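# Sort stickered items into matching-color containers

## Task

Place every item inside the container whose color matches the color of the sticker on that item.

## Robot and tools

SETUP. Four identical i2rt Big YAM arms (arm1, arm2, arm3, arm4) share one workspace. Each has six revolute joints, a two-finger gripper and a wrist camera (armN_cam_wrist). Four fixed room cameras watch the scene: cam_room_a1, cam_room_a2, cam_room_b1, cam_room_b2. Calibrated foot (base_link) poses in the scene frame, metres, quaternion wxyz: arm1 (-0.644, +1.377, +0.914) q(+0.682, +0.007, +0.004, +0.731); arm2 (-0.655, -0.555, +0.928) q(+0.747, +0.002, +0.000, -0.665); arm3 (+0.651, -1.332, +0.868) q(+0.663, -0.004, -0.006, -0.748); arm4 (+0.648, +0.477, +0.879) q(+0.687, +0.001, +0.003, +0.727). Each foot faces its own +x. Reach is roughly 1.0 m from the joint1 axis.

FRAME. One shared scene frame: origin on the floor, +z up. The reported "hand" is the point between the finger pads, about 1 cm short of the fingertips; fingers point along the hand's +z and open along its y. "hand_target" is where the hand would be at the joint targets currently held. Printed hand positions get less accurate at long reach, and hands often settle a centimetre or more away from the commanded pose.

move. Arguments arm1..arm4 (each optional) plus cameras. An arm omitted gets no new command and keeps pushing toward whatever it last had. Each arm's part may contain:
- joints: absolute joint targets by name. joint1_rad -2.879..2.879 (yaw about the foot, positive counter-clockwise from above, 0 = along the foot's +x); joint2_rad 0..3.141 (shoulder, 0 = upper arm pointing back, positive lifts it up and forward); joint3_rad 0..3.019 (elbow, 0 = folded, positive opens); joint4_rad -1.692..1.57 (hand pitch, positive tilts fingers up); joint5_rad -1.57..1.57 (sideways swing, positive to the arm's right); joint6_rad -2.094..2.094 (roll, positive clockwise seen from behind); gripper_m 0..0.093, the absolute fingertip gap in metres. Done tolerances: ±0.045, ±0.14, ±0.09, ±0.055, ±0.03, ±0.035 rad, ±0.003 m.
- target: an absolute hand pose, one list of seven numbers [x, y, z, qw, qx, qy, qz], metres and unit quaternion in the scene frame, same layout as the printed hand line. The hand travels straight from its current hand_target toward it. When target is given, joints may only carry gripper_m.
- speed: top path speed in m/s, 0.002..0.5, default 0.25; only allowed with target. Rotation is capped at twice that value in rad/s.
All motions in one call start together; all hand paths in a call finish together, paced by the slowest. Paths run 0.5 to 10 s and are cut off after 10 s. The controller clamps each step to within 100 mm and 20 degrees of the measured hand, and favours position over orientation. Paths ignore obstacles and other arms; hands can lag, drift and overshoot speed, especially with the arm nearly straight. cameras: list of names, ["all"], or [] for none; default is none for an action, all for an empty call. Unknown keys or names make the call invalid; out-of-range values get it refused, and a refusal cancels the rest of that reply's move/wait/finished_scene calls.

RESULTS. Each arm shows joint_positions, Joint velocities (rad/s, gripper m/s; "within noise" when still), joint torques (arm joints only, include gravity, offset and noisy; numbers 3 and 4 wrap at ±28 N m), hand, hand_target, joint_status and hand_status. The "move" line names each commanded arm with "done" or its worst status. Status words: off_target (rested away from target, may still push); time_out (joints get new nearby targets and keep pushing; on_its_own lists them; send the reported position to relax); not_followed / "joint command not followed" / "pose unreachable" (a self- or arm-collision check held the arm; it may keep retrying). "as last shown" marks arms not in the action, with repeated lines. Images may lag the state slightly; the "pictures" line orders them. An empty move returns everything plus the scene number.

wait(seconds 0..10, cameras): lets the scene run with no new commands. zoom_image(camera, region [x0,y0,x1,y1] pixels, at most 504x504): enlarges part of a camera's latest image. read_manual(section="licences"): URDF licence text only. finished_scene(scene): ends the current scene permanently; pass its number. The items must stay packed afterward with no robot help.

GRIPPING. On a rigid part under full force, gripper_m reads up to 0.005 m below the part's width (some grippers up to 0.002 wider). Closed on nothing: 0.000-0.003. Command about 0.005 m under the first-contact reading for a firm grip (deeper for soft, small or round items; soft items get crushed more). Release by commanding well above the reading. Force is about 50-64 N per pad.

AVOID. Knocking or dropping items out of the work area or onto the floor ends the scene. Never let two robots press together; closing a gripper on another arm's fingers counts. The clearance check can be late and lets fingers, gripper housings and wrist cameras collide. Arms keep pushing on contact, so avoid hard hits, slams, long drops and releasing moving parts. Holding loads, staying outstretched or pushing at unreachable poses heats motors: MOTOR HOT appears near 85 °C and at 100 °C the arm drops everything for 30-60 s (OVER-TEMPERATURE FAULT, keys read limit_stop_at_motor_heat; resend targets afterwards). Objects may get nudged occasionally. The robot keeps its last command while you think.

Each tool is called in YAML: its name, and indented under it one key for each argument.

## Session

move:
  arm1: {"joints":{"joint1_rad":1.57,"joint6_rad":0,"joint5_rad":0,"joint4_rad":-1.6,"joint2_rad":0.53,"joint3_rad":1.4}}
  arm2: {"joints":{"joint1_rad":-1.57,"joint6_rad":0,"joint5_rad":0,"joint4_rad":-1.6,"joint2_rad":0.53,"joint3_rad":1.4}}
  arm3: {"joints":{"joint1_rad":1.57,"joint6_rad":0,"joint5_rad":0,"joint4_rad":-1.5,"joint2_rad":0.7,"joint3_rad":1.4}}
  arm4: {"joints":{"joint1_rad":-1.57,"joint6_rad":0,"joint5_rad":0,"joint4_rad":-1.5,"joint2_rad":0.7,"joint3_rad":1.4}}
  cameras: ["all"]

Scene clock: 1.90 s.
Joint torques (N m): arm1=[-1.32 5.19 8.69 1.21 0 0] | arm2=[0.21 2.96 10.33 1.69 0.05 -0.08] | arm3=[2.08 -0.44 10.92 1.03 0.09 -0.11] | arm4=[0.56 -0.73 8.88 0.73 0.07 0.17]
Motor temperatures (°C): arm1=[20 23 26 23 21 21 21] | arm2=[23 24 25 22 22 20 23] | arm3=[24 23 24 23 24 23 23] | arm4=[22 22 23 22 24 21 24]
Heat: arm1: hottest joint3_rad 26 °C; arm2: hottest joint3_rad 25 °C; arm3: hottest joint1_rad 24 °C; arm4: hottest joint5_rad 24 °C.
move: arm1 done; arm2 done; arm3 done; arm4 done
Joint velocities: within noise
arm1.joint_positions: joint1_rad=+1.562 joint2_rad=+0.535 joint3_rad=+1.394 joint4_rad=-1.591 joint5_rad=+0.000 joint6_rad=+0.008 gripper_m=+0.09398
arm1.joint_status: all done
arm1.hand: x=-0.8002 y=+1.3666 z=+1.4218 quat_wxyz=(+0.012, +0.910, +0.025, -0.414) (m; scene frame)
arm1.hand_target: x=-0.7959 y=+1.3655 z=+1.4235 quat_wxyz=(+0.012, +0.909, +0.031, -0.415) (m; scene frame)
arm1.hand_status: not commanded
arm2.joint_positions: joint1_rad=-1.565 joint2_rad=+0.526 joint3_rad=+1.379 joint4_rad=-1.587 joint5_rad=-0.002 joint6_rad=+0.014 gripper_m=+0.09400
arm2.joint_status: all done
arm2.hand: x=-0.8185 y=-0.5768 z=+1.4289 quat_wxyz=(-0.027, -0.913, -0.051, +0.405) (m; scene frame)
arm2.hand_target: x=-0.8155 y=-0.5753 z=+1.4348 quat_wxyz=(-0.023, -0.912, -0.054, +0.406) (m; scene frame)
arm2.hand_status: not commanded
arm3.joint_positions: joint1_rad=+1.559 joint2_rad=+0.706 joint3_rad=+1.369 joint4_rad=-1.492 joint5_rad=-0.001 joint6_rad=+0.006 gripper_m=+0.09398
arm3.joint_status: all done
arm3.hand: x=+0.8944 y=-1.3578 z=+1.3484 quat_wxyz=(-0.363, -0.062, -0.929, +0.029) (m; scene frame)
arm3.hand_target: x=+0.8894 y=-1.3545 z=+1.3627 quat_wxyz=(-0.376, -0.054, -0.925, +0.029) (m; scene frame)
arm3.hand_status: not commanded
arm4.joint_positions: joint1_rad=-1.566 joint2_rad=+0.708 joint3_rad=+1.383 joint4_rad=-1.488 joint5_rad=+0.000 joint6_rad=-0.013 gripper_m=+0.09398
arm4.joint_status: all done
arm4.hand: x=+0.8966 y=+0.4936 z=+1.3648 quat_wxyz=(-0.368, +0.035, -0.929, -0.007) (m; scene frame)
arm4.hand_target: x=+0.8908 y=+0.4923 z=+1.3726 quat_wxyz=(-0.374, +0.027, -0.927, -0.009) (m; scene frame)
arm4.hand_status: not commanded
pictures: arm1_cam_wrist, arm2_cam_wrist, arm3_cam_wrist, arm4_cam_wrist, cam_room_a1, cam_room_a2, cam_room_b1, cam_room_b2
Images, in order (width x height): arm1_cam_wrist 672x504, arm2_cam_wrist 672x504, arm3_cam_wrist 672x504, arm4_cam_wrist 672x504, cam_room_a1 672x504, cam_room_a2 672x504, cam_room_b1 672x504, cam_room_b2 672x504.

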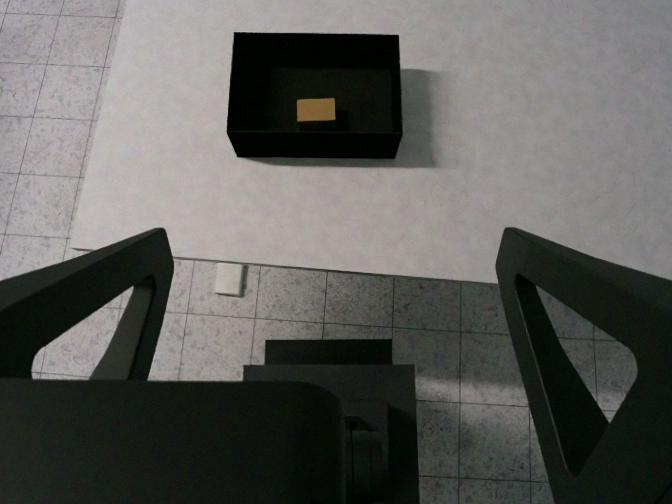

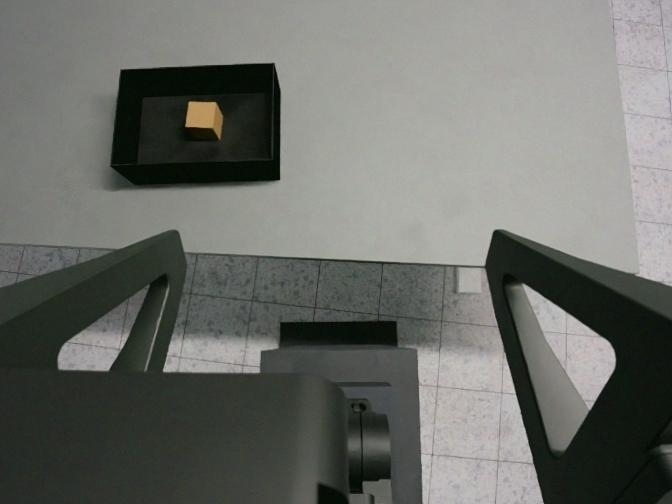

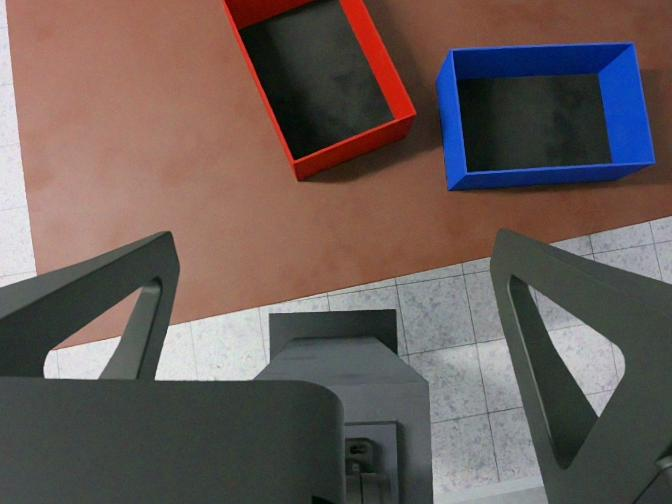

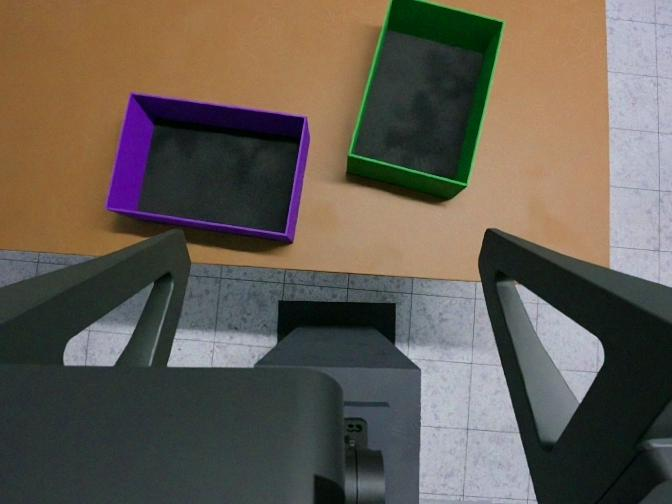

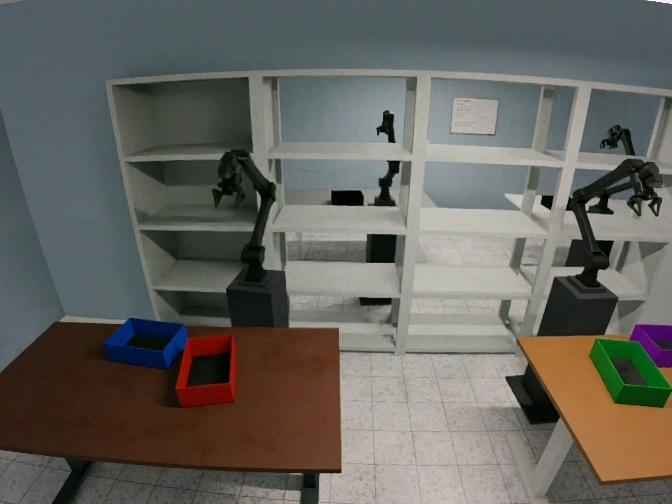

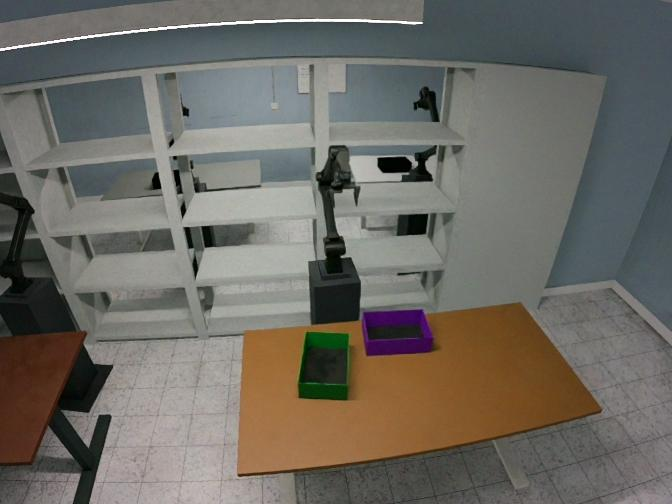

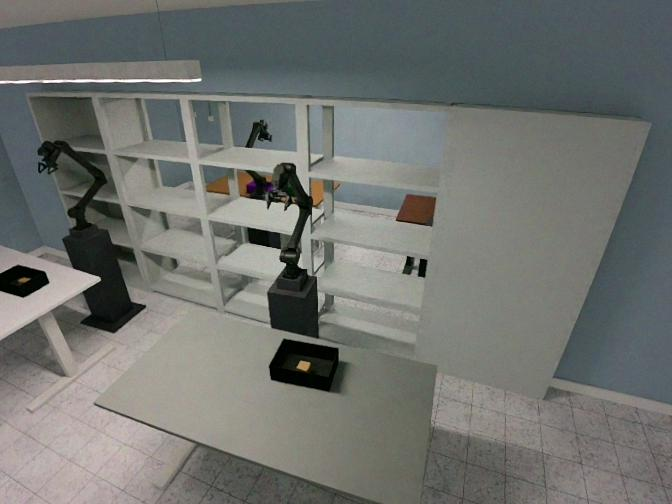

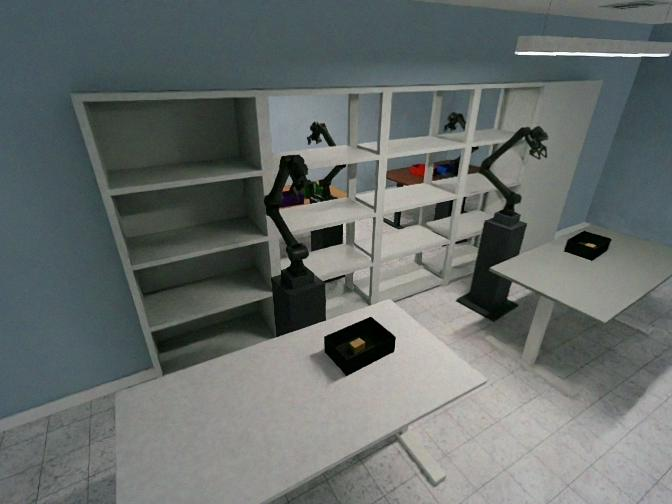

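zoom_image:
  camera: "arm1_cam_wrist"
  region: [270, 70, 370, 145]

zoom_image:
  camera: "arm2_cam_wrist"
  region: [155, 75, 255, 150]

zoom_image:
  camera: "cam_room_b1"
  region: [265, 330, 345, 400]

zoom_image:
  camera: "cam_room_b2"
  region: [320, 310, 400, 380]

zoom_image:
  camera: "cam_room_b2"
  region: [555, 220, 625, 270]

zoom_image:
  camera: "cam_room_b1"
  region: [0, 250, 60, 305]

Scaled by 5.040.

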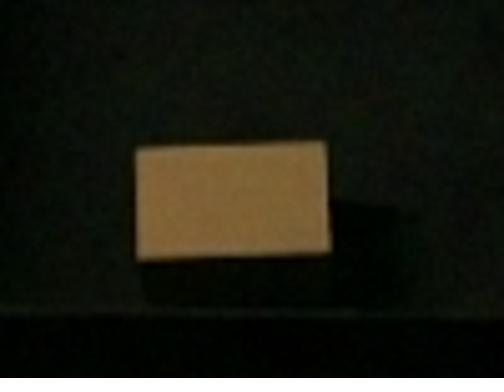

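Scaled by 5.040.

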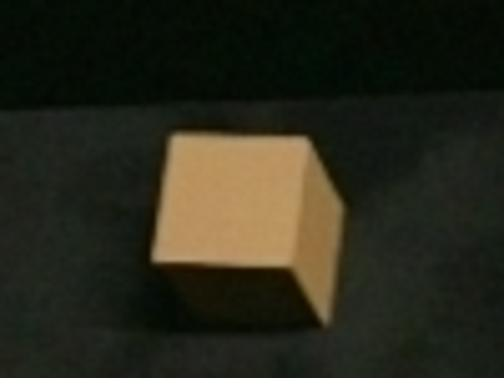

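Scaled by 6.300.

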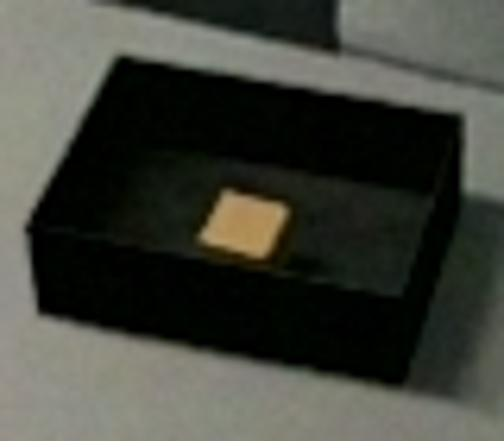

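Scaled by 6.300.

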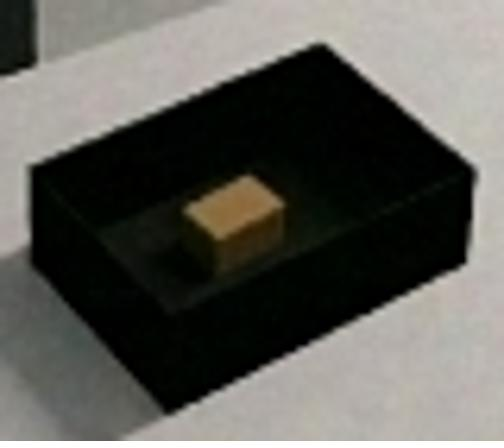

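Scaled by 7.200.

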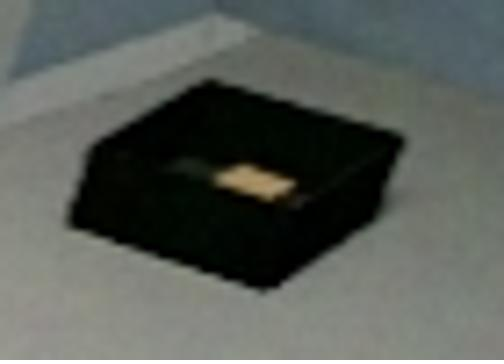

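Scaled by 8.400.

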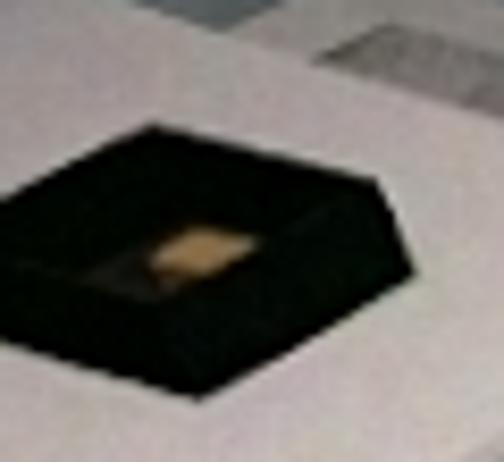

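move:
  arm1: {"target":[-1.205,1.313,1.02,0,0.7071,0.7071,0],"speed":0.4}
  arm2: {"target":[-1.163,-0.875,1.0,0,1,0,0],"speed":0.4}
  cameras: ["arm1_cam_wrist","arm2_cam_wrist","cam_room_b1","cam_room_b2"]

Scene clock: 22.60 s.
Joint torques (N m): arm1=[-0.97 -15.44 14.78 -0.01 -0.02 -0.04] | arm2=[1.61 -20.42 14.22 0.1 -0.13 0.21] | arm3=[1.9 -0.5 10.88 0.98 0.09 -0.11] | arm4=[0.38 -0.56 8.87 0.7 0.08 0.18]
Motor temperatures (°C): arm1=[20 23 28 23 21 21 21] | arm2=[23 24 28 22 22 20 23] | arm3=[24 23 27 23 24 23 23] | arm4=[22 22 26 22 24 21 24]
Heat: arm1: hottest joint3_rad 28 °C; arm2: hottest joint3_rad 28 °C; arm3: hottest joint3_rad 27 °C; arm4: hottest joint3_rad 26 °C.
move: arm1 off_target; arm2 off_target
Joint velocities: within noise
arm1.joint_positions: joint1_rad=+1.608 joint2_rad=+1.904 joint3_rad=+1.514 joint4_rad=-1.249 joint5_rad=-0.005 joint6_rad=-1.449 gripper_m=+0.09398
arm1.joint_status: not commanded
arm1.hand: x=-1.1857 y=+1.3190 z=+0.9959 quat_wxyz=(+0.017, +0.712, +0.701, +0.020) (m; scene frame)
arm1.hand_target: x=-1.2037 y=+1.3131 z=+1.0203 quat_wxyz=(+0.000, +0.707, +0.707, +0.000) (m; scene frame)
arm1.hand_status: off_target (0.031 m and 3.2 deg from the pose sent, 0.573 m and 97.3 deg at the start)
arm2.joint_positions: joint1_rad=-1.135 joint2_rad=+1.979 joint3_rad=+1.598 joint4_rad=-1.216 joint5_rad=+0.002 joint6_rad=+0.547 gripper_m=+0.09400
arm2.joint_status: not commanded
arm2.hand: x=-1.1514 y=-0.8608 z=+0.9873 quat_wxyz=(+0.009, -1.000, -0.003, -0.012) (m; scene frame)
arm2.hand_target: x=-1.1622 y=-0.8747 z=+1.0002 quat_wxyz=(+0.000, -1.000, +0.000, +0.000) (m; scene frame)
arm2.hand_status: off_target (0.022 m and 1.7 deg from the pose sent, 0.626 m and 48.3 deg at the start)
arm3, arm4: as last shown
pictures: arm1_cam_wrist, arm2_cam_wrist, cam_room_b1, cam_room_b2
Images, in order (width x height): arm1_cam_wrist 672x504, arm2_cam_wrist 672x504, cam_room_b1 672x504, cam_room_b2 672x504.

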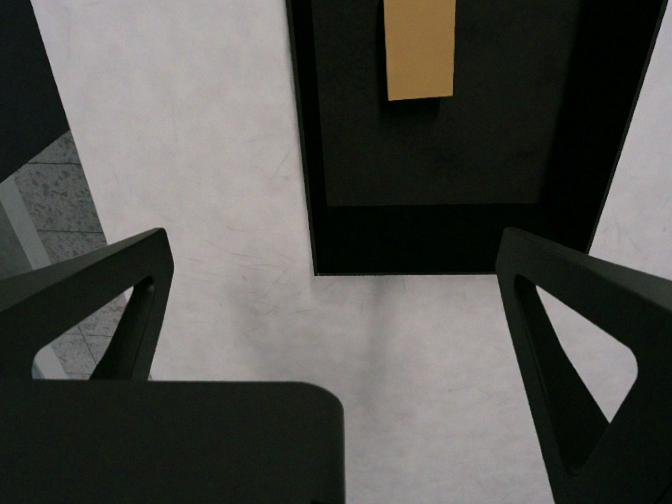

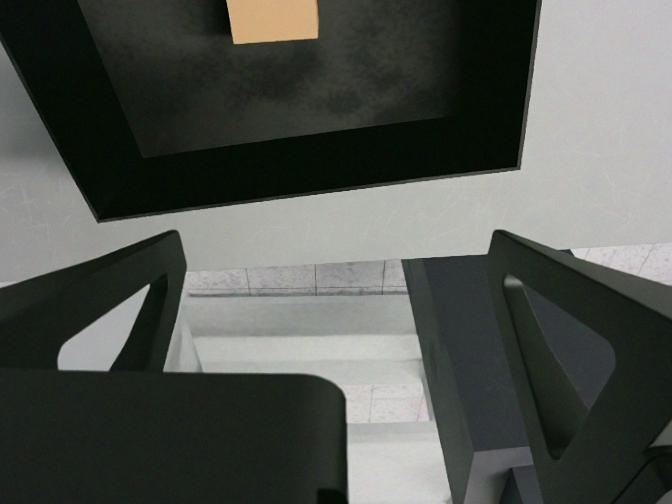

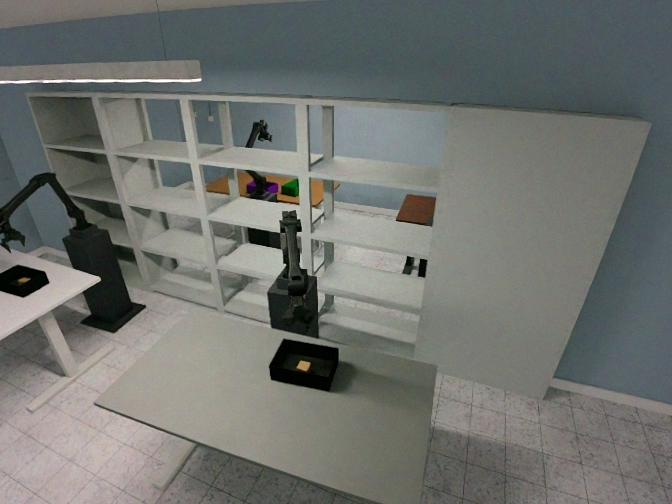

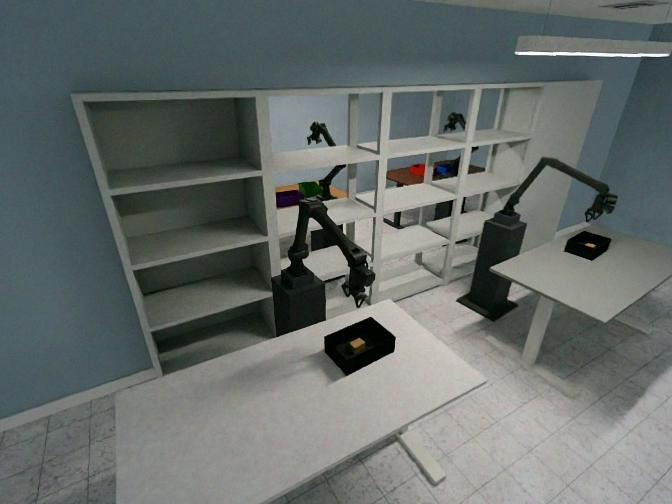

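move:
  arm1: {"target":[-1.248,1.309,0.90,0,0.6884,0.7254,0],"speed":0.2}
  arm2: {"target":[-1.193,-0.911,0.89,0,0.999,0.0436,0],"speed":0.2}
  cameras: ["arm1_cam_wrist","arm2_cam_wrist"]

Scene clock: 37.63 s.
Joint torques (N m): arm1=[-1.03 -17.08 13.31 0.73 -0.03 -0.04] | arm2=[1.38 -21.89 13.24 1.01 -0.1 -0.08] | arm3=[1.9 -0.38 10.88 1.01 0.09 -0.11] | arm4=[0.26 -0.38 8.88 0.68 0.12 0.19]
Motor temperatures (°C): arm1=[20 24 30 23 21 21 21] | arm2=[23 25 29 22 22 20 23] | arm3=[24 23 28 23 24 23 23] | arm4=[22 22 28 22 24 21 24]
Heat: arm1: hottest joint3_rad 30 °C; arm2: hottest joint3_rad 29 °C; arm3: hottest joint3_rad 28 °C; arm4: hottest joint3_rad 28 °C.
move: arm1 off_target; arm2 off_target
Joint velocities: within noise
arm1.joint_positions: joint1_rad=+1.608 joint2_rad=+2.129 joint3_rad=+1.554 joint4_rad=-1.073 joint5_rad=-0.005 joint6_rad=-1.503 gripper_m=+0.09398
arm1.joint_status: not commanded
arm1.hand: x=-1.2222 y=+1.3156 z=+0.8836 quat_wxyz=(+0.020, +0.693, +0.720, +0.024) (m; scene frame)
arm1.hand_target: x=-1.2467 y=+1.3090 z=+0.9007 quat_wxyz=(+0.000, +0.688, +0.725, +0.000) (m; scene frame)
arm1.hand_status: off_target (0.031 m and 3.7 deg from the pose sent, 0.115 m and 5.0 deg at the start)
arm2.joint_positions: joint1_rad=-1.111 joint2_rad=+2.201 joint3_rad=+1.687 joint4_rad=-1.092 joint5_rad=+0.002 joint6_rad=+0.512 gripper_m=+0.09400
arm2.joint_status: not commanded
arm2.hand: x=-1.1782 y=-0.8948 z=+0.8868 quat_wxyz=(+0.011, -0.999, -0.032, -0.016) (m; scene frame)
arm2.hand_target: x=-1.1922 y=-0.9105 z=+0.8905 quat_wxyz=(+0.000, -0.999, -0.044, +0.000) (m; scene frame)
arm2.hand_status: off_target (0.022 m and 2.6 deg from the pose sent, 0.117 m and 5.0 deg at the start)
arm3, arm4: as last shown
pictures: arm1_cam_wrist, arm2_cam_wrist
Images, in order (width x height): arm1_cam_wrist 672x504, arm2_cam_wrist 672x504.

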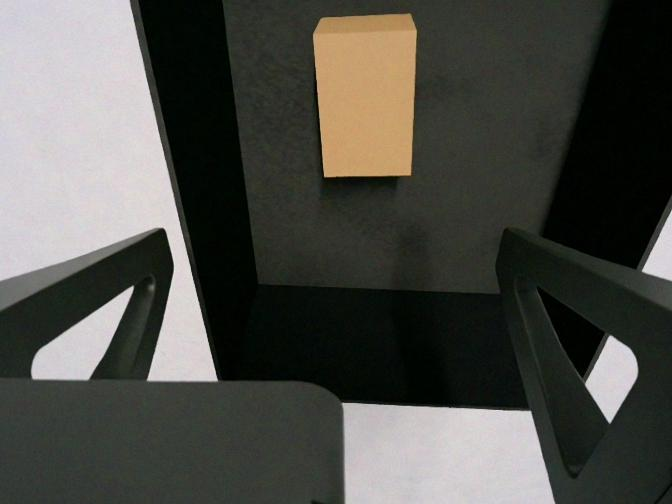

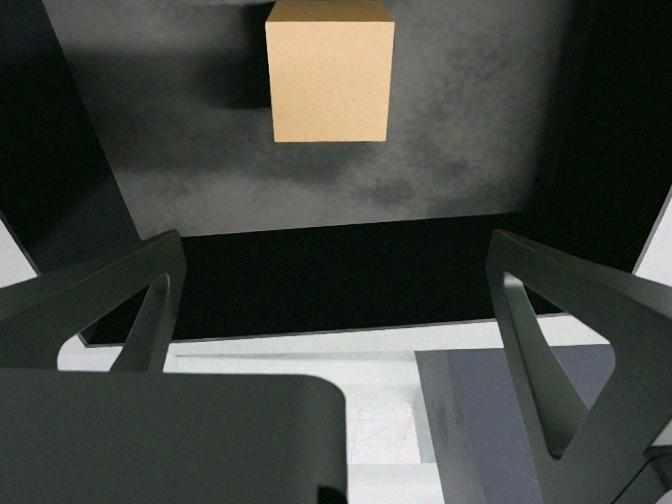

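move:
  arm1: {"target":[-1.252,1.306,0.79,0,0.6884,0.7254,0],"speed":0.15}
  arm2: {"target":[-1.199,-0.911,0.79,0,0.999,0.0436,0],"speed":0.15}
  cameras: ["arm1_cam_wrist","arm2_cam_wrist"]

Scene clock: 53.00 s.
Joint torques (N m): arm1=[0.09 -17.49 10.7 0.59 -0.09 0] | arm2=[0.91 -22.12 12.25 1.13 -0.1 -0.08] | arm3=[2.02 -0.38 10.88 1.01 0.09 -0.11] | arm4=[0.97 -0.44 8.75 0.73 0.12 0.2]
Motor temperatures (°C): arm1=[20 25 31 23 21 21 21] | arm2=[23 26 30 22 22 20 23] | arm3=[24 23 29 23 24 23 23] | arm4=[22 22 29 22 24 21 24]
Heat: arm1: hottest joint3_rad 31 °C; arm2: hottest joint3_rad 30 °C; arm3: hottest joint3_rad 29 °C; arm4: hottest joint3_rad 29 °C.
move: arm1 off_target; arm2 off_target
Joint velocities: within noise
arm1.joint_positions: joint1_rad=+1.608 joint2_rad=+2.300 joint3_rad=+1.554 joint4_rad=-0.879 joint5_rad=-0.005 joint6_rad=-1.503 gripper_m=+0.09398
arm1.joint_status: not commanded
arm1.hand: x=-1.2341 y=+1.3147 z=+0.7836 quat_wxyz=(+0.013, +0.694, +0.720, +0.015) (m; scene frame)
arm1.hand_target: x=-1.2513 y=+1.3059 z=+0.7904 quat_wxyz=(+0.000, +0.688, +0.725, +0.000) (m; scene frame)
arm1.hand_status: off_target (0.021 m and 2.4 deg from the pose sent, 0.099 m and 3.7 deg at the start)
arm2.joint_positions: joint1_rad=-1.111 joint2_rad=+2.356 joint3_rad=+1.691 joint4_rad=-0.936 joint5_rad=+0.002 joint6_rad=+0.507 gripper_m=+0.09400
arm2.joint_status: not commanded
arm2.hand: x=-1.1841 y=-0.8985 z=+0.7931 quat_wxyz=(+0.010, -0.999, -0.035, -0.013) (m; scene frame)
arm2.hand_target: x=-1.1984 y=-0.9106 z=+0.7907 quat_wxyz=(+0.000, -0.999, -0.044, +0.000) (m; scene frame)
arm2.hand_status: off_target (0.020 m and 2.1 deg from the pose sent, 0.100 m and 2.6 deg at the start)
arm3, arm4: as last shown
pictures: arm1_cam_wrist, arm2_cam_wrist
Images, in order (width x height): arm1_cam_wrist 672x504, arm2_cam_wrist 672x504.

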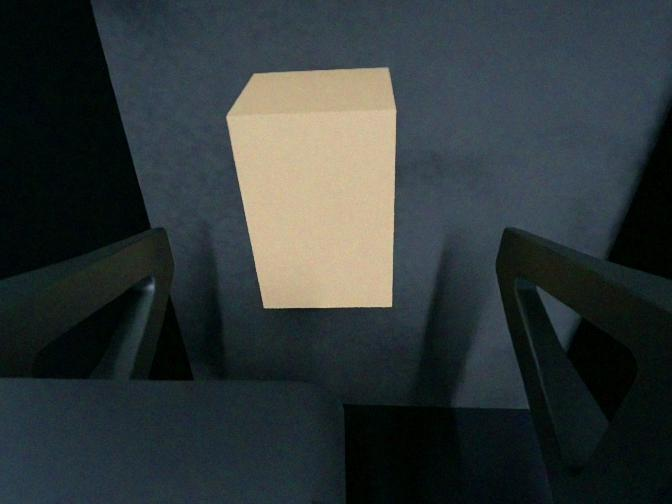

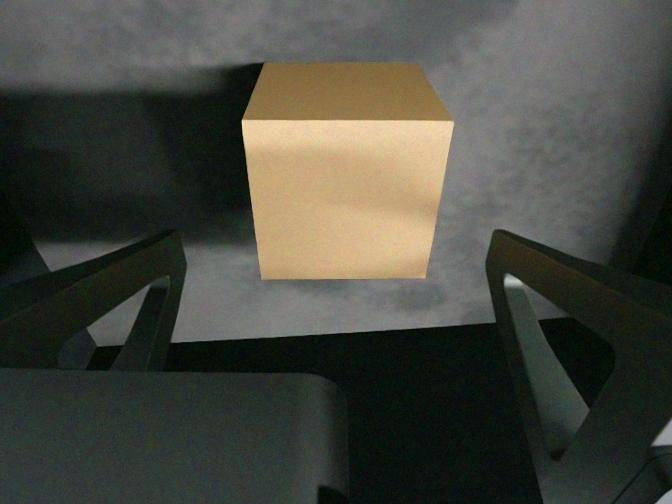

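move:
  arm1: {"target":[-1.250,1.301,0.762,0,0.6884,0.7254,0],"speed":0.1}
  arm2: {"target":[-1.206,-0.911,0.755,0,0.999,0.0436,0],"speed":0.1}
  cameras: ["arm1_cam_wrist","arm2_cam_wrist"]

Scene clock: 59.10 s.
Joint torques (N m): arm1=[-1.2 -16.91 10.13 0.75 -0.02 0.04] | arm2=[0.56 -22.12 11.99 1.06 -0.09 -0.07] | arm3=[2.2 -0.5 10.89 1.03 0.09 -0.1] | arm4=[0.44 -1.2 8.98 0.65 0.11 0.18]
Motor temperatures (°C): arm1=[20 25 32 23 21 21 21] | arm2=[23 26 31 22 22 20 23] | arm3=[24 23 29 23 24 23 23] | arm4=[22 22 29 22 24 21 24]
Heat: arm1: hottest joint3_rad 32 °C; arm2: hottest joint3_rad 31 °C; arm3: hottest joint3_rad 29 °C; arm4: hottest joint3_rad 29 °C.
move: arm1 off_target; arm2 off_target
Joint velocities: within noise
arm1.joint_positions: joint1_rad=+1.618 joint2_rad=+2.341 joint3_rad=+1.554 joint4_rad=-0.831 joint5_rad=-0.005 joint6_rad=-1.503 gripper_m=+0.09398
arm1.joint_status: not commanded
arm1.hand: x=-1.2341 y=+1.3089 z=+0.7595 quat_wxyz=(+0.011, +0.690, +0.724, +0.012) (m; scene frame)
arm1.hand_target: x=-1.2494 y=+1.3011 z=+0.7623 quat_wxyz=(+0.000, +0.688, +0.725, +0.000) (m; scene frame)
arm1.hand_status: off_target (0.018 m and 1.9 deg from the pose sent, 0.030 m and 2.4 deg at the start)
arm2.joint_positions: joint1_rad=-1.111 joint2_rad=+2.425 joint3_rad=+1.729 joint4_rad=-0.897 joint5_rad=+0.002 joint6_rad=+0.502 gripper_m=+0.09400
arm2.joint_status: not commanded
arm2.hand: x=-1.1911 y=-0.9029 z=+0.7613 quat_wxyz=(+0.008, -0.999, -0.038, -0.010) (m; scene frame)
arm2.hand_target: x=-1.2053 y=-0.9105 z=+0.7554 quat_wxyz=(+0.000, -0.999, -0.044, +0.000) (m; scene frame)
arm2.hand_status: off_target (0.018 m and 1.6 deg from the pose sent, 0.046 m and 2.1 deg at the start)
arm3, arm4: as last shown
pictures: arm1_cam_wrist, arm2_cam_wrist
Images, in order (width x height): arm1_cam_wrist 672x504, arm2_cam_wrist 672x504.

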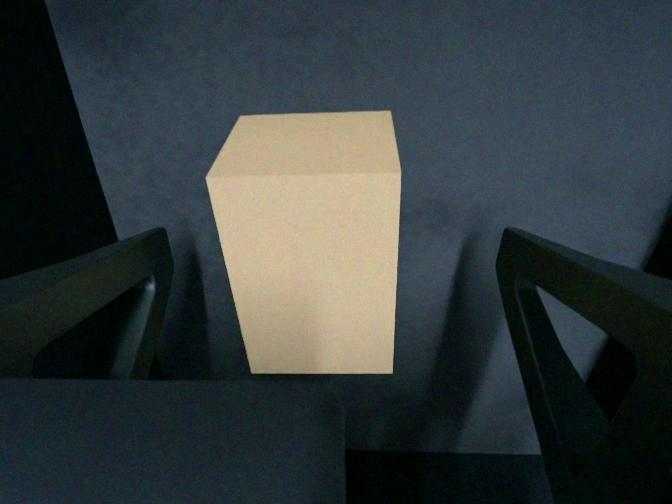

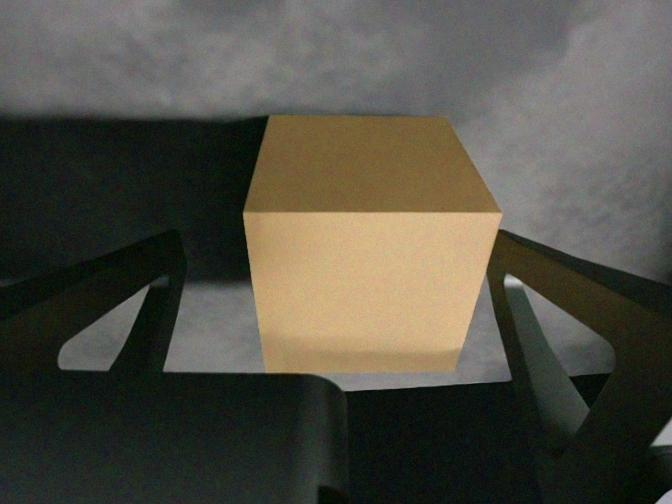

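move:
  arm1: {"target":[-1.252,1.301,0.754,0,0.6884,0.7254,0],"speed":0.08}
  arm2: {"target":[-1.206,-0.900,0.752,0,0.999,0.0436,0],"speed":0.08}

move:
  arm1: {"joints":{"gripper_m":0.034}}
  arm2: {"joints":{"gripper_m":0.045}}
  cameras: ["arm1_cam_wrist","arm2_cam_wrist"]

Scene clock: 63.67 s.
Joint torques (N m): arm1=[-0.85 -16.67 11.11 0.69 -0.07 0.1] | arm2=[0.09 -22.65 10.06 1.2 -0.1 -0.08] | arm3=[2.02 -0.62 10.89 1.03 0.1 -0.11] | arm4=[0.91 -0.97 8.99 0.72 0.13 0.16]
Motor temperatures (°C): arm1=[20 25 32 23 21 21 21] | arm2=[23 26 32 22 22 20 23] | arm3=[24 23 29 23 24 23 23] | arm4=[22 22 29 22 24 21 24]
Heat: arm1: hottest joint3_rad 32 °C; arm2: hottest joint3_rad 32 °C; arm3: hottest joint3_rad 29 °C; arm4: hottest joint3_rad 29 °C.
move: arm1 off_target; arm2 off_target
Joint velocities: within noise
arm1.joint_positions: joint1_rad=+1.618 joint2_rad=+2.353 joint3_rad=+1.554 joint4_rad=-0.822 joint5_rad=-0.005 joint6_rad=-1.503 gripper_m=+0.09398
arm1.joint_status: not commanded
arm1.hand: x=-1.2329 y=+1.3091 z=+0.7529 quat_wxyz=(+0.012, +0.690, +0.724, +0.013) (m; scene frame)
arm1.hand_target: x=-1.2512 y=+1.3011 z=+0.7545 quat_wxyz=(+0.000, +0.688, +0.725, +0.000) (m; scene frame)
arm1.hand_status: off_target (0.021 m and 2.1 deg from the pose sent, 0.020 m and 1.9 deg at the start)
arm2.joint_positions: joint1_rad=-1.120 joint2_rad=+2.425 joint3_rad=+1.729 joint4_rad=-0.882 joint5_rad=+0.002 joint6_rad=+0.488 gripper_m=+0.09400
arm2.joint_status: not commanded
arm2.hand: x=-1.1976 y=-0.8998 z=+0.7612 quat_wxyz=(+0.004, -0.999, -0.040, -0.004) (m; scene frame)
arm2.hand_target: x=-1.2056 y=-0.8998 z=+0.7522 quat_wxyz=(+0.000, -0.999, -0.044, +0.000) (m; scene frame)
arm2.hand_status: off_target (0.013 m and 0.8 deg from the pose sent, 0.018 m and 1.6 deg at the start)
arm3, arm4: as last shown
pictures: none

Scene clock: 64.30 s.
Joint torques (N m): arm1=[-1.14 -16.56 11.08 0.8 -0.04 0.08] | arm2=[0.26 -22.77 10.03 1.17 -0.09 -0.08] | arm3=[2.02 -0.44 10.86 1.02 0.09 -0.11] | arm4=[0.03 -0.56 8.95 0.75 0.09 0.18]
Motor temperatures (°C): arm1=[20 25 32 23 21 21 21] | arm2=[23 26 32 22 22 20 23] | arm3=[24 23 29 23 24 23 23] | arm4=[22 22 29 22 24 21 24]
Heat: arm1: hottest joint3_rad 32 °C; arm2: hottest joint3_rad 32 °C; arm3: hottest joint3_rad 29 °C; arm4: hottest joint3_rad 29 °C.
move: arm1 off_target; arm2 off_target
Joint velocities: within noise
arm1.joint_positions: joint1_rad=+1.618 joint2_rad=+2.353 joint3_rad=+1.554 joint4_rad=-0.822 joint5_rad=-0.005 joint6_rad=-1.502 gripper_m=+0.04410
arm1.joint_status: gripper_m off_target (ended at +0.04412, target +0.03400)
arm1.hand: x=-1.2333 y=+1.3090 z=+0.7530 quat_wxyz=(+0.011, +0.690, +0.723, +0.013) (m; scene frame)
arm1.hand_target: x=-1.2512 y=+1.3011 z=+0.7545 quat_wxyz=(+0.000, +0.688, +0.725, +0.000) (m; scene frame)
arm1.hand_status: not commanded
arm2.joint_positions: joint1_rad=-1.121 joint2_rad=+2.425 joint3_rad=+1.729 joint4_rad=-0.882 joint5_rad=+0.002 joint6_rad=+0.487 gripper_m=+0.05304
arm2.joint_status: gripper_m off_target (ended at +0.05307, target +0.04500)
arm2.hand: x=-1.1978 y=-0.8997 z=+0.7612 quat_wxyz=(+0.004, -0.999, -0.040, -0.004) (m; scene frame)
arm2.hand_target: x=-1.2057 y=-0.8997 z=+0.7522 quat_wxyz=(+0.000, -0.999, -0.043, +0.000) (m; scene frame)
arm2.hand_status: not commanded
arm3, arm4: as last shown
pictures: arm1_cam_wrist, arm2_cam_wrist
Images, in order (width x height): arm1_cam_wrist 672x504, arm2_cam_wrist 672x504.

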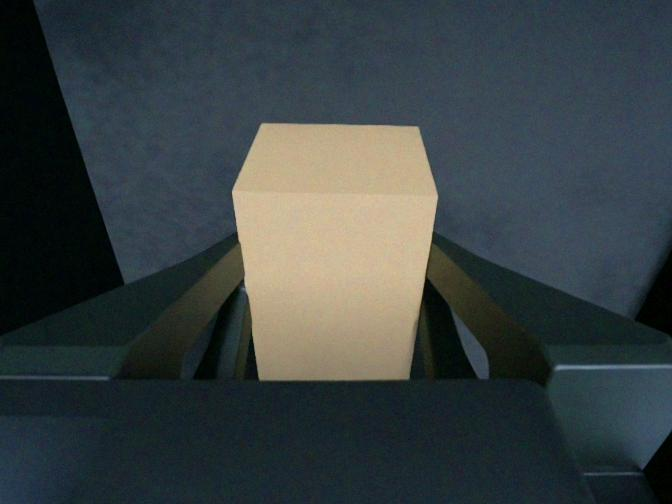

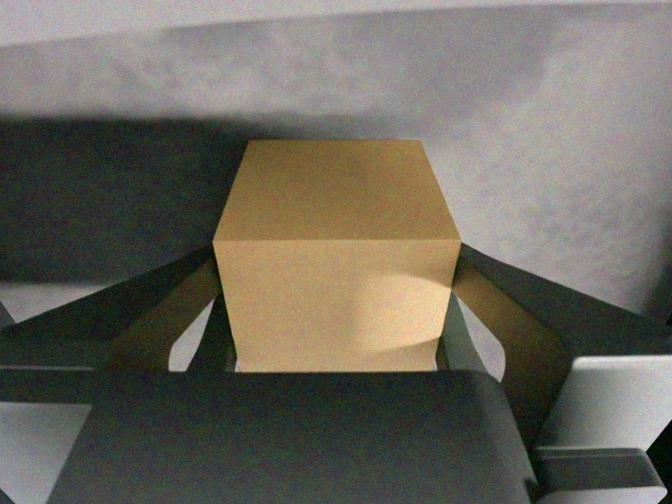

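move:
  arm1: {"target":[-1.235,1.308,1.0,0,0.6884,0.7254,0],"speed":0.18}
  arm2: {"target":[-1.19,-0.90,1.0,0,0.999,0.0436,0],"speed":0.18}

move:
  arm1: {"target":[-1.0,1.335,1.25,0,0.6884,0.7254,0],"speed":0.25}
  arm2: {"target":[-0.95,-0.74,1.25,0,0.999,0.0436,0],"speed":0.25}

move:
  arm1: {"joints":{"joint2_rad":0.8,"joint3_rad":1.42,"joint4_rad":-0.6,"joint6_rad":0}}
  arm2: {"joints":{"joint2_rad":0.8,"joint3_rad":1.42,"joint4_rad":-0.6,"joint6_rad":0}}
  cameras: ["arm1_cam_wrist","arm2_cam_wrist","cam_room_b1","cam_room_b2"]

zoom_image:
  camera: "cam_room_b1"
  region: [230, 140, 330, 240]

zoom_image:
  camera: "cam_room_b2"
  region: [240, 130, 340, 230]

zoom_image:
  camera: "cam_room_b1"
  region: [10, 130, 110, 230]

zoom_image:
  camera: "cam_room_b2"
  region: [470, 100, 570, 200]

Scene clock: 74.57 s.
Joint torques (N m): arm1=[-1.2 -17.38 13.78 -0.1 -0.01 -0.03] | arm2=[1.14 -23.59 14.13 0.06 -0.11 0.06] | arm3=[1.96 -0.5 10.93 1.05 0.09 -0.11] | arm4=[0.32 -0.21 8.87 0.66 0.08 0.18]
Motor temperatures (°C): arm1=[20 25 31 23 21 21 21] | arm2=[23 27 32 22 22 20 23] | arm3=[24 23 30 23 24 23 23] | arm4=[22 21 30 22 24 21 24]
Heat: arm1: hottest joint3_rad 31 °C; arm2: hottest joint3_rad 32 °C; arm3: hottest joint3_rad 30 °C; arm4: hottest joint3_rad 30 °C.
move: arm1 off_target; arm2 off_target
Joint velocities: within noise
arm1.joint_positions: joint1_rad=+1.618 joint2_rad=+2.002 joint3_rad=+1.611 joint4_rad=-1.246 joint5_rad=-0.005 joint6_rad=-1.502 gripper_m=+0.04409
arm1.joint_status: not commanded
arm1.hand: x=-1.2176 y=+1.3099 z=+0.9761 quat_wxyz=(+0.016, +0.690, +0.723, +0.019) (m; scene frame)
arm1.hand_target: x=-1.2339 y=+1.3082 z=+1.0002 quat_wxyz=(+0.000, +0.688, +0.725, +0.000) (m; scene frame)
arm1.hand_status: off_target (0.030 m and 2.9 deg from the pose sent, 0.247 m and 2.0 deg at the start)
arm2.joint_positions: joint1_rad=-1.121 joint2_rad=+2.090 joint3_rad=+1.756 joint4_rad=-1.276 joint5_rad=+0.002 joint6_rad=+0.487 gripper_m=+0.05304
arm2.joint_status: not commanded
arm2.hand: x=-1.1783 y=-0.8877 z=+0.9785 quat_wxyz=(+0.012, -0.999, -0.040, -0.018) (m; scene frame)
arm2.hand_target: x=-1.1892 y=-0.8994 z=+1.0003 quat_wxyz=(+0.000, -0.999, -0.044, +0.000) (m; scene frame)
arm2.hand_status: off_target (0.027 m and 2.5 deg from the pose sent, 0.239 m and 0.7 deg at the start)
arm3, arm4: as last shown
pictures: none

Scene clock: 76.80 s.
Joint torques (N m): arm1=[-2.78 -5.6 10.52 0.1 -0.04 -0.03] | arm2=[0.03 -8.94 9.7 0.43 -0.13 -0.08] | arm3=[1.9 -0.44 10.88 1.02 0.09 -0.11] | arm4=[0.56 -0.32 8.9 0.66 0.12 0.16]
Motor temperatures (°C): arm1=[20 25 32 23 21 21 22] | arm2=[23 27 32 22 22 20 23] | arm3=[24 23 30 23 24 23 23] | arm4=[22 21 30 22 24 21 24]
Heat: arm1: hottest joint3_rad 32 °C; arm2: hottest joint3_rad 32 °C; arm3: hottest joint3_rad 30 °C; arm4: hottest joint3_rad 30 °C.
move: arm1 off_target; arm2 off_target
Joint velocities: within noise
arm1.joint_positions: joint1_rad=+1.618 joint2_rad=+1.267 joint3_rad=+1.443 joint4_rad=-1.688 joint5_rad=-0.005 joint6_rad=-1.502 gripper_m=+0.04409
arm1.joint_status: not commanded
arm1.hand: x=-0.9998 y=+1.3340 z=+1.2509 quat_wxyz=(-0.023, +0.690, +0.723, -0.028) (m; scene frame)
arm1.hand_target: x=-1.0001 y=+1.3351 z=+1.2493 quat_wxyz=(-0.020, +0.688, +0.725, -0.024) (m; scene frame)
arm1.hand_status: off_target (0.001 m and 4.2 deg from the pose sent, 0.351 m and 2.9 deg at the start; a joint's target at an end of its range on 24 of 67 steps)
arm2.joint_positions: joint1_rad=-1.121 joint2_rad=+1.218 joint3_rad=+1.396 joint4_rad=-1.673 joint5_rad=+0.002 joint6_rad=+0.486 gripper_m=+0.05304
arm2.joint_status: not commanded
arm2.hand: x=-0.9508 y=-0.7434 z=+1.2570 quat_wxyz=(-0.017, -0.999, -0.040, +0.033) (m; scene frame)
arm2.hand_target: x=-0.9500 y=-0.7400 z=+1.2495 quat_wxyz=(-0.011, -0.999, -0.043, +0.019) (m; scene frame)
arm2.hand_status: off_target (0.008 m and 4.2 deg from the pose sent, 0.384 m and 2.5 deg at the start; a joint's target at an end of its range on 22 of 67 steps)
arm3.joint_positions: joint1_rad=+1.559 joint2_rad=+0.706 joint3_rad=+1.369 joint4_rad=-1.492 joint5_rad=-0.001 joint6_rad=+0.006 gripper_m=+0.09398
arm3.joint_status: not commanded
arm3.hand: x=+0.8944 y=-1.3578 z=+1.3484 quat_wxyz=(-0.363, -0.062, -0.929, +0.029) (m; scene frame)
arm3.hand_target: x=+0.8894 y=-1.3545 z=+1.3627 quat_wxyz=(-0.376, -0.054, -0.925, +0.029) (m; scene frame)
arm3.hand_status: not commanded
arm4.joint_positions: joint1_rad=-1.566 joint2_rad=+0.708 joint3_rad=+1.383 joint4_rad=-1.488 joint5_rad=+0.000 joint6_rad=-0.013 gripper_m=+0.09398
arm4.joint_status: not commanded
arm4.hand: x=+0.8966 y=+0.4936 z=+1.3648 quat_wxyz=(-0.368, +0.035, -0.929, -0.007) (m; scene frame)
arm4.hand_target: x=+0.8908 y=+0.4923 z=+1.3726 quat_wxyz=(-0.374, +0.027, -0.927, -0.009) (m; scene frame)
arm4.hand_status: not commanded
pictures: none

Scene clock: 78.40 s.
Joint torques (N m): arm1=[-1.67 0.44 11.84 2.7 0.07 0.08] | arm2=[-0.03 -3.14 12.53 3.64 -0.18 -0.08] | arm3=[2.14 -0.44 10.89 1.01 0.09 -0.11] | arm4=[0.62 -0.09 8.9 0.75 0.1 0.19]
Motor temperatures (°C): arm1=[20 25 32 23 21 21 22] | arm2=[23 27 32 22 22 20 23] | arm3=[24 23 30 23 24 23 23] | arm4=[22 21 30 22 24 21 24]
Heat: arm1: hottest joint3_rad 32 °C; arm2: hottest joint3_rad 32 °C; arm3: hottest joint3_rad 30 °C; arm4: hottest joint3_rad 30 °C.
move: arm1 done; arm2 done
Joint velocities: within noise
arm1.joint_positions: joint1_rad=+1.618 joint2_rad=+0.804 joint3_rad=+1.400 joint4_rad=-0.623 joint5_rad=-0.005 joint6_rad=-0.009 gripper_m=+0.04404
arm1.joint_status: all done
arm1.hand: x=-1.0029 y=+1.3322 z=+1.5777 quat_wxyz=(+0.038, +0.710, +0.048, -0.702) (m; scene frame)
arm1.hand_target: x=-0.9965 y=+1.3339 z=+1.5958 quat_wxyz=(+0.041, +0.693, +0.042, -0.718) (m; scene frame)
arm1.hand_status: not commanded
arm2.joint_positions: joint1_rad=-1.121 joint2_rad=+0.798 joint3_rad=+1.397 joint4_rad=-0.627 joint5_rad=+0.001 joint6_rad=+0.015 gripper_m=+0.05304
arm2.joint_status: all done
arm2.hand: x=-0.9686 y=-0.7555 z=+1.5844 quat_wxyz=(-0.199, -0.691, -0.196, +0.667) (m; scene frame)
arm2.hand_target: x=-0.9665 y=-0.7511 z=+1.6033 quat_wxyz=(-0.197, -0.674, -0.195, +0.685) (m; scene frame)
arm2.hand_status: not commanded
arm3, arm4: as last shown
pictures: arm1_cam_wrist, arm2_cam_wrist, cam_room_b1, cam_room_b2
Images, in order (width x height): arm1_cam_wrist 672x504, arm2_cam_wrist 672x504, cam_room_b1 672x504, cam_room_b2 672x504.

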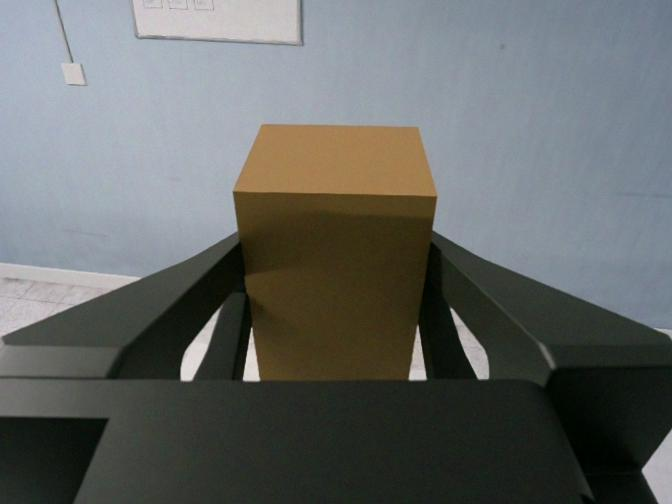

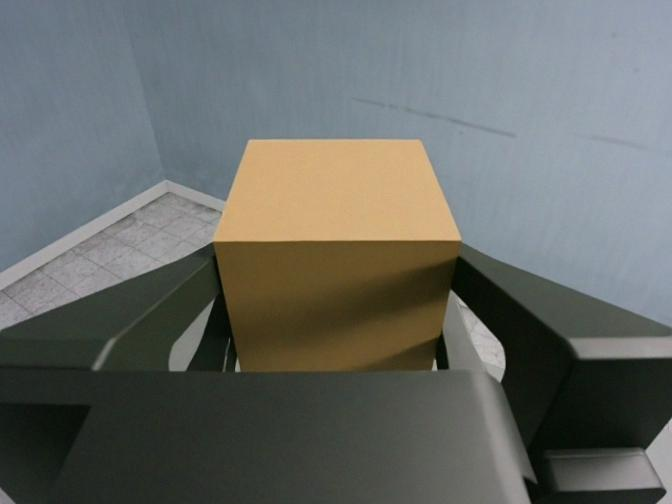

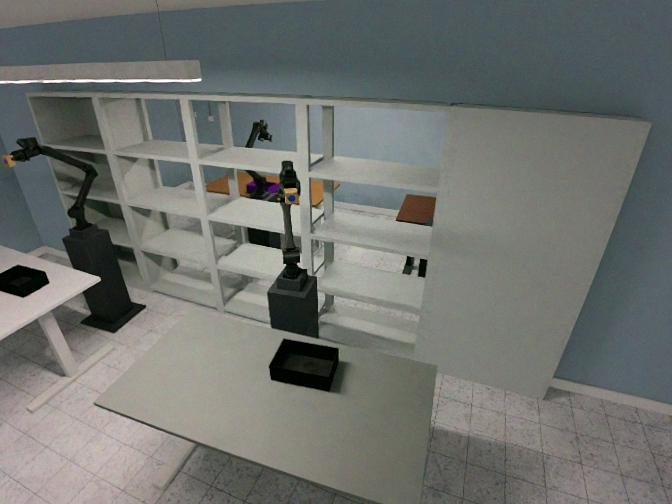

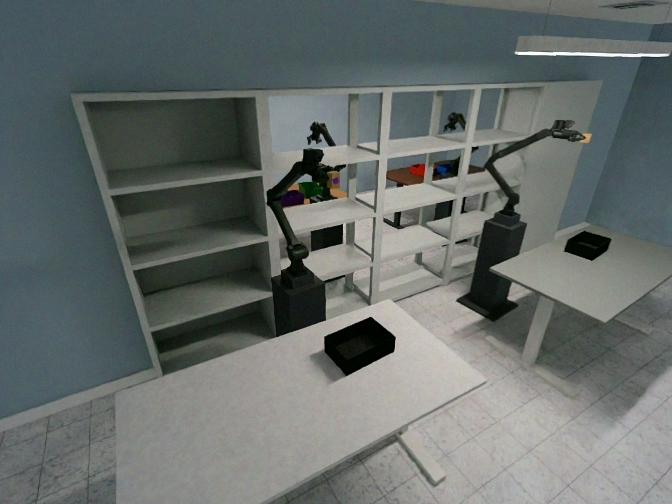

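Scaled by 5.040.

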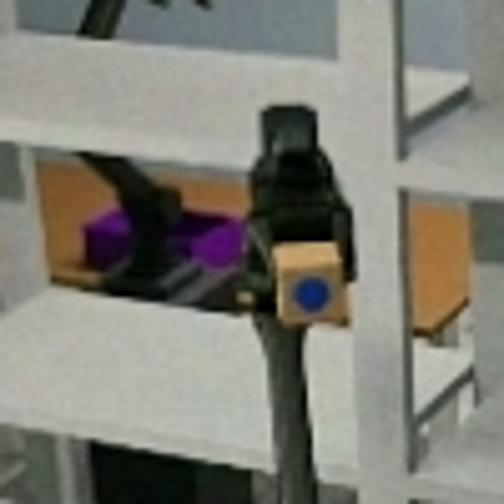

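Scaled by 5.040.

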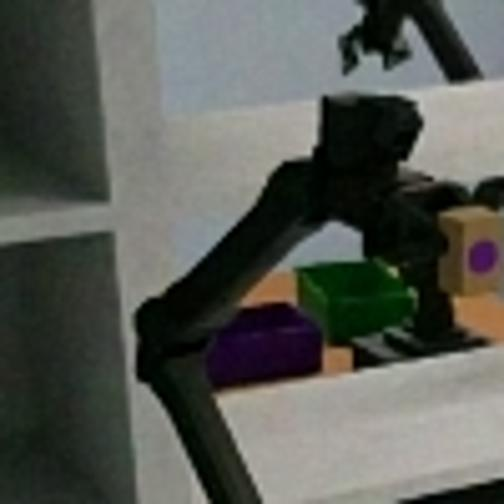

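Scaled by 5.040.

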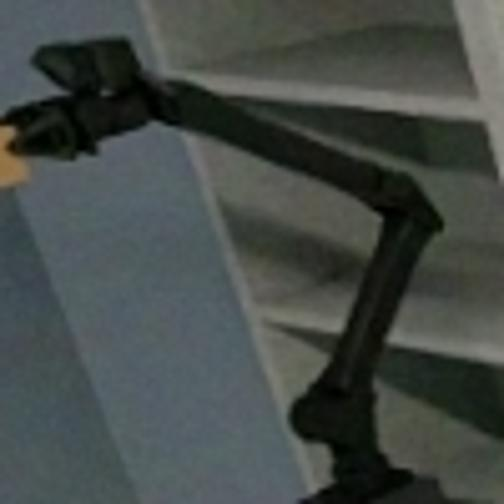

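Scaled by 5.040.

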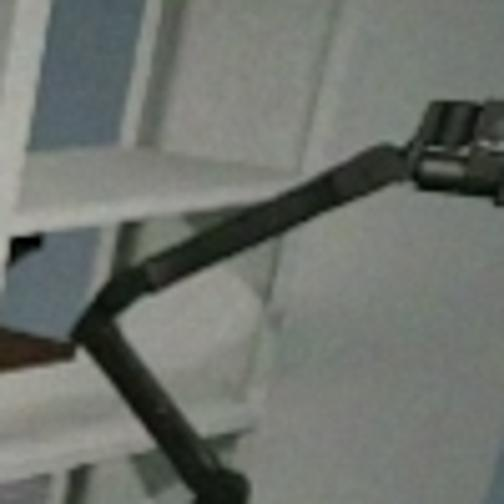

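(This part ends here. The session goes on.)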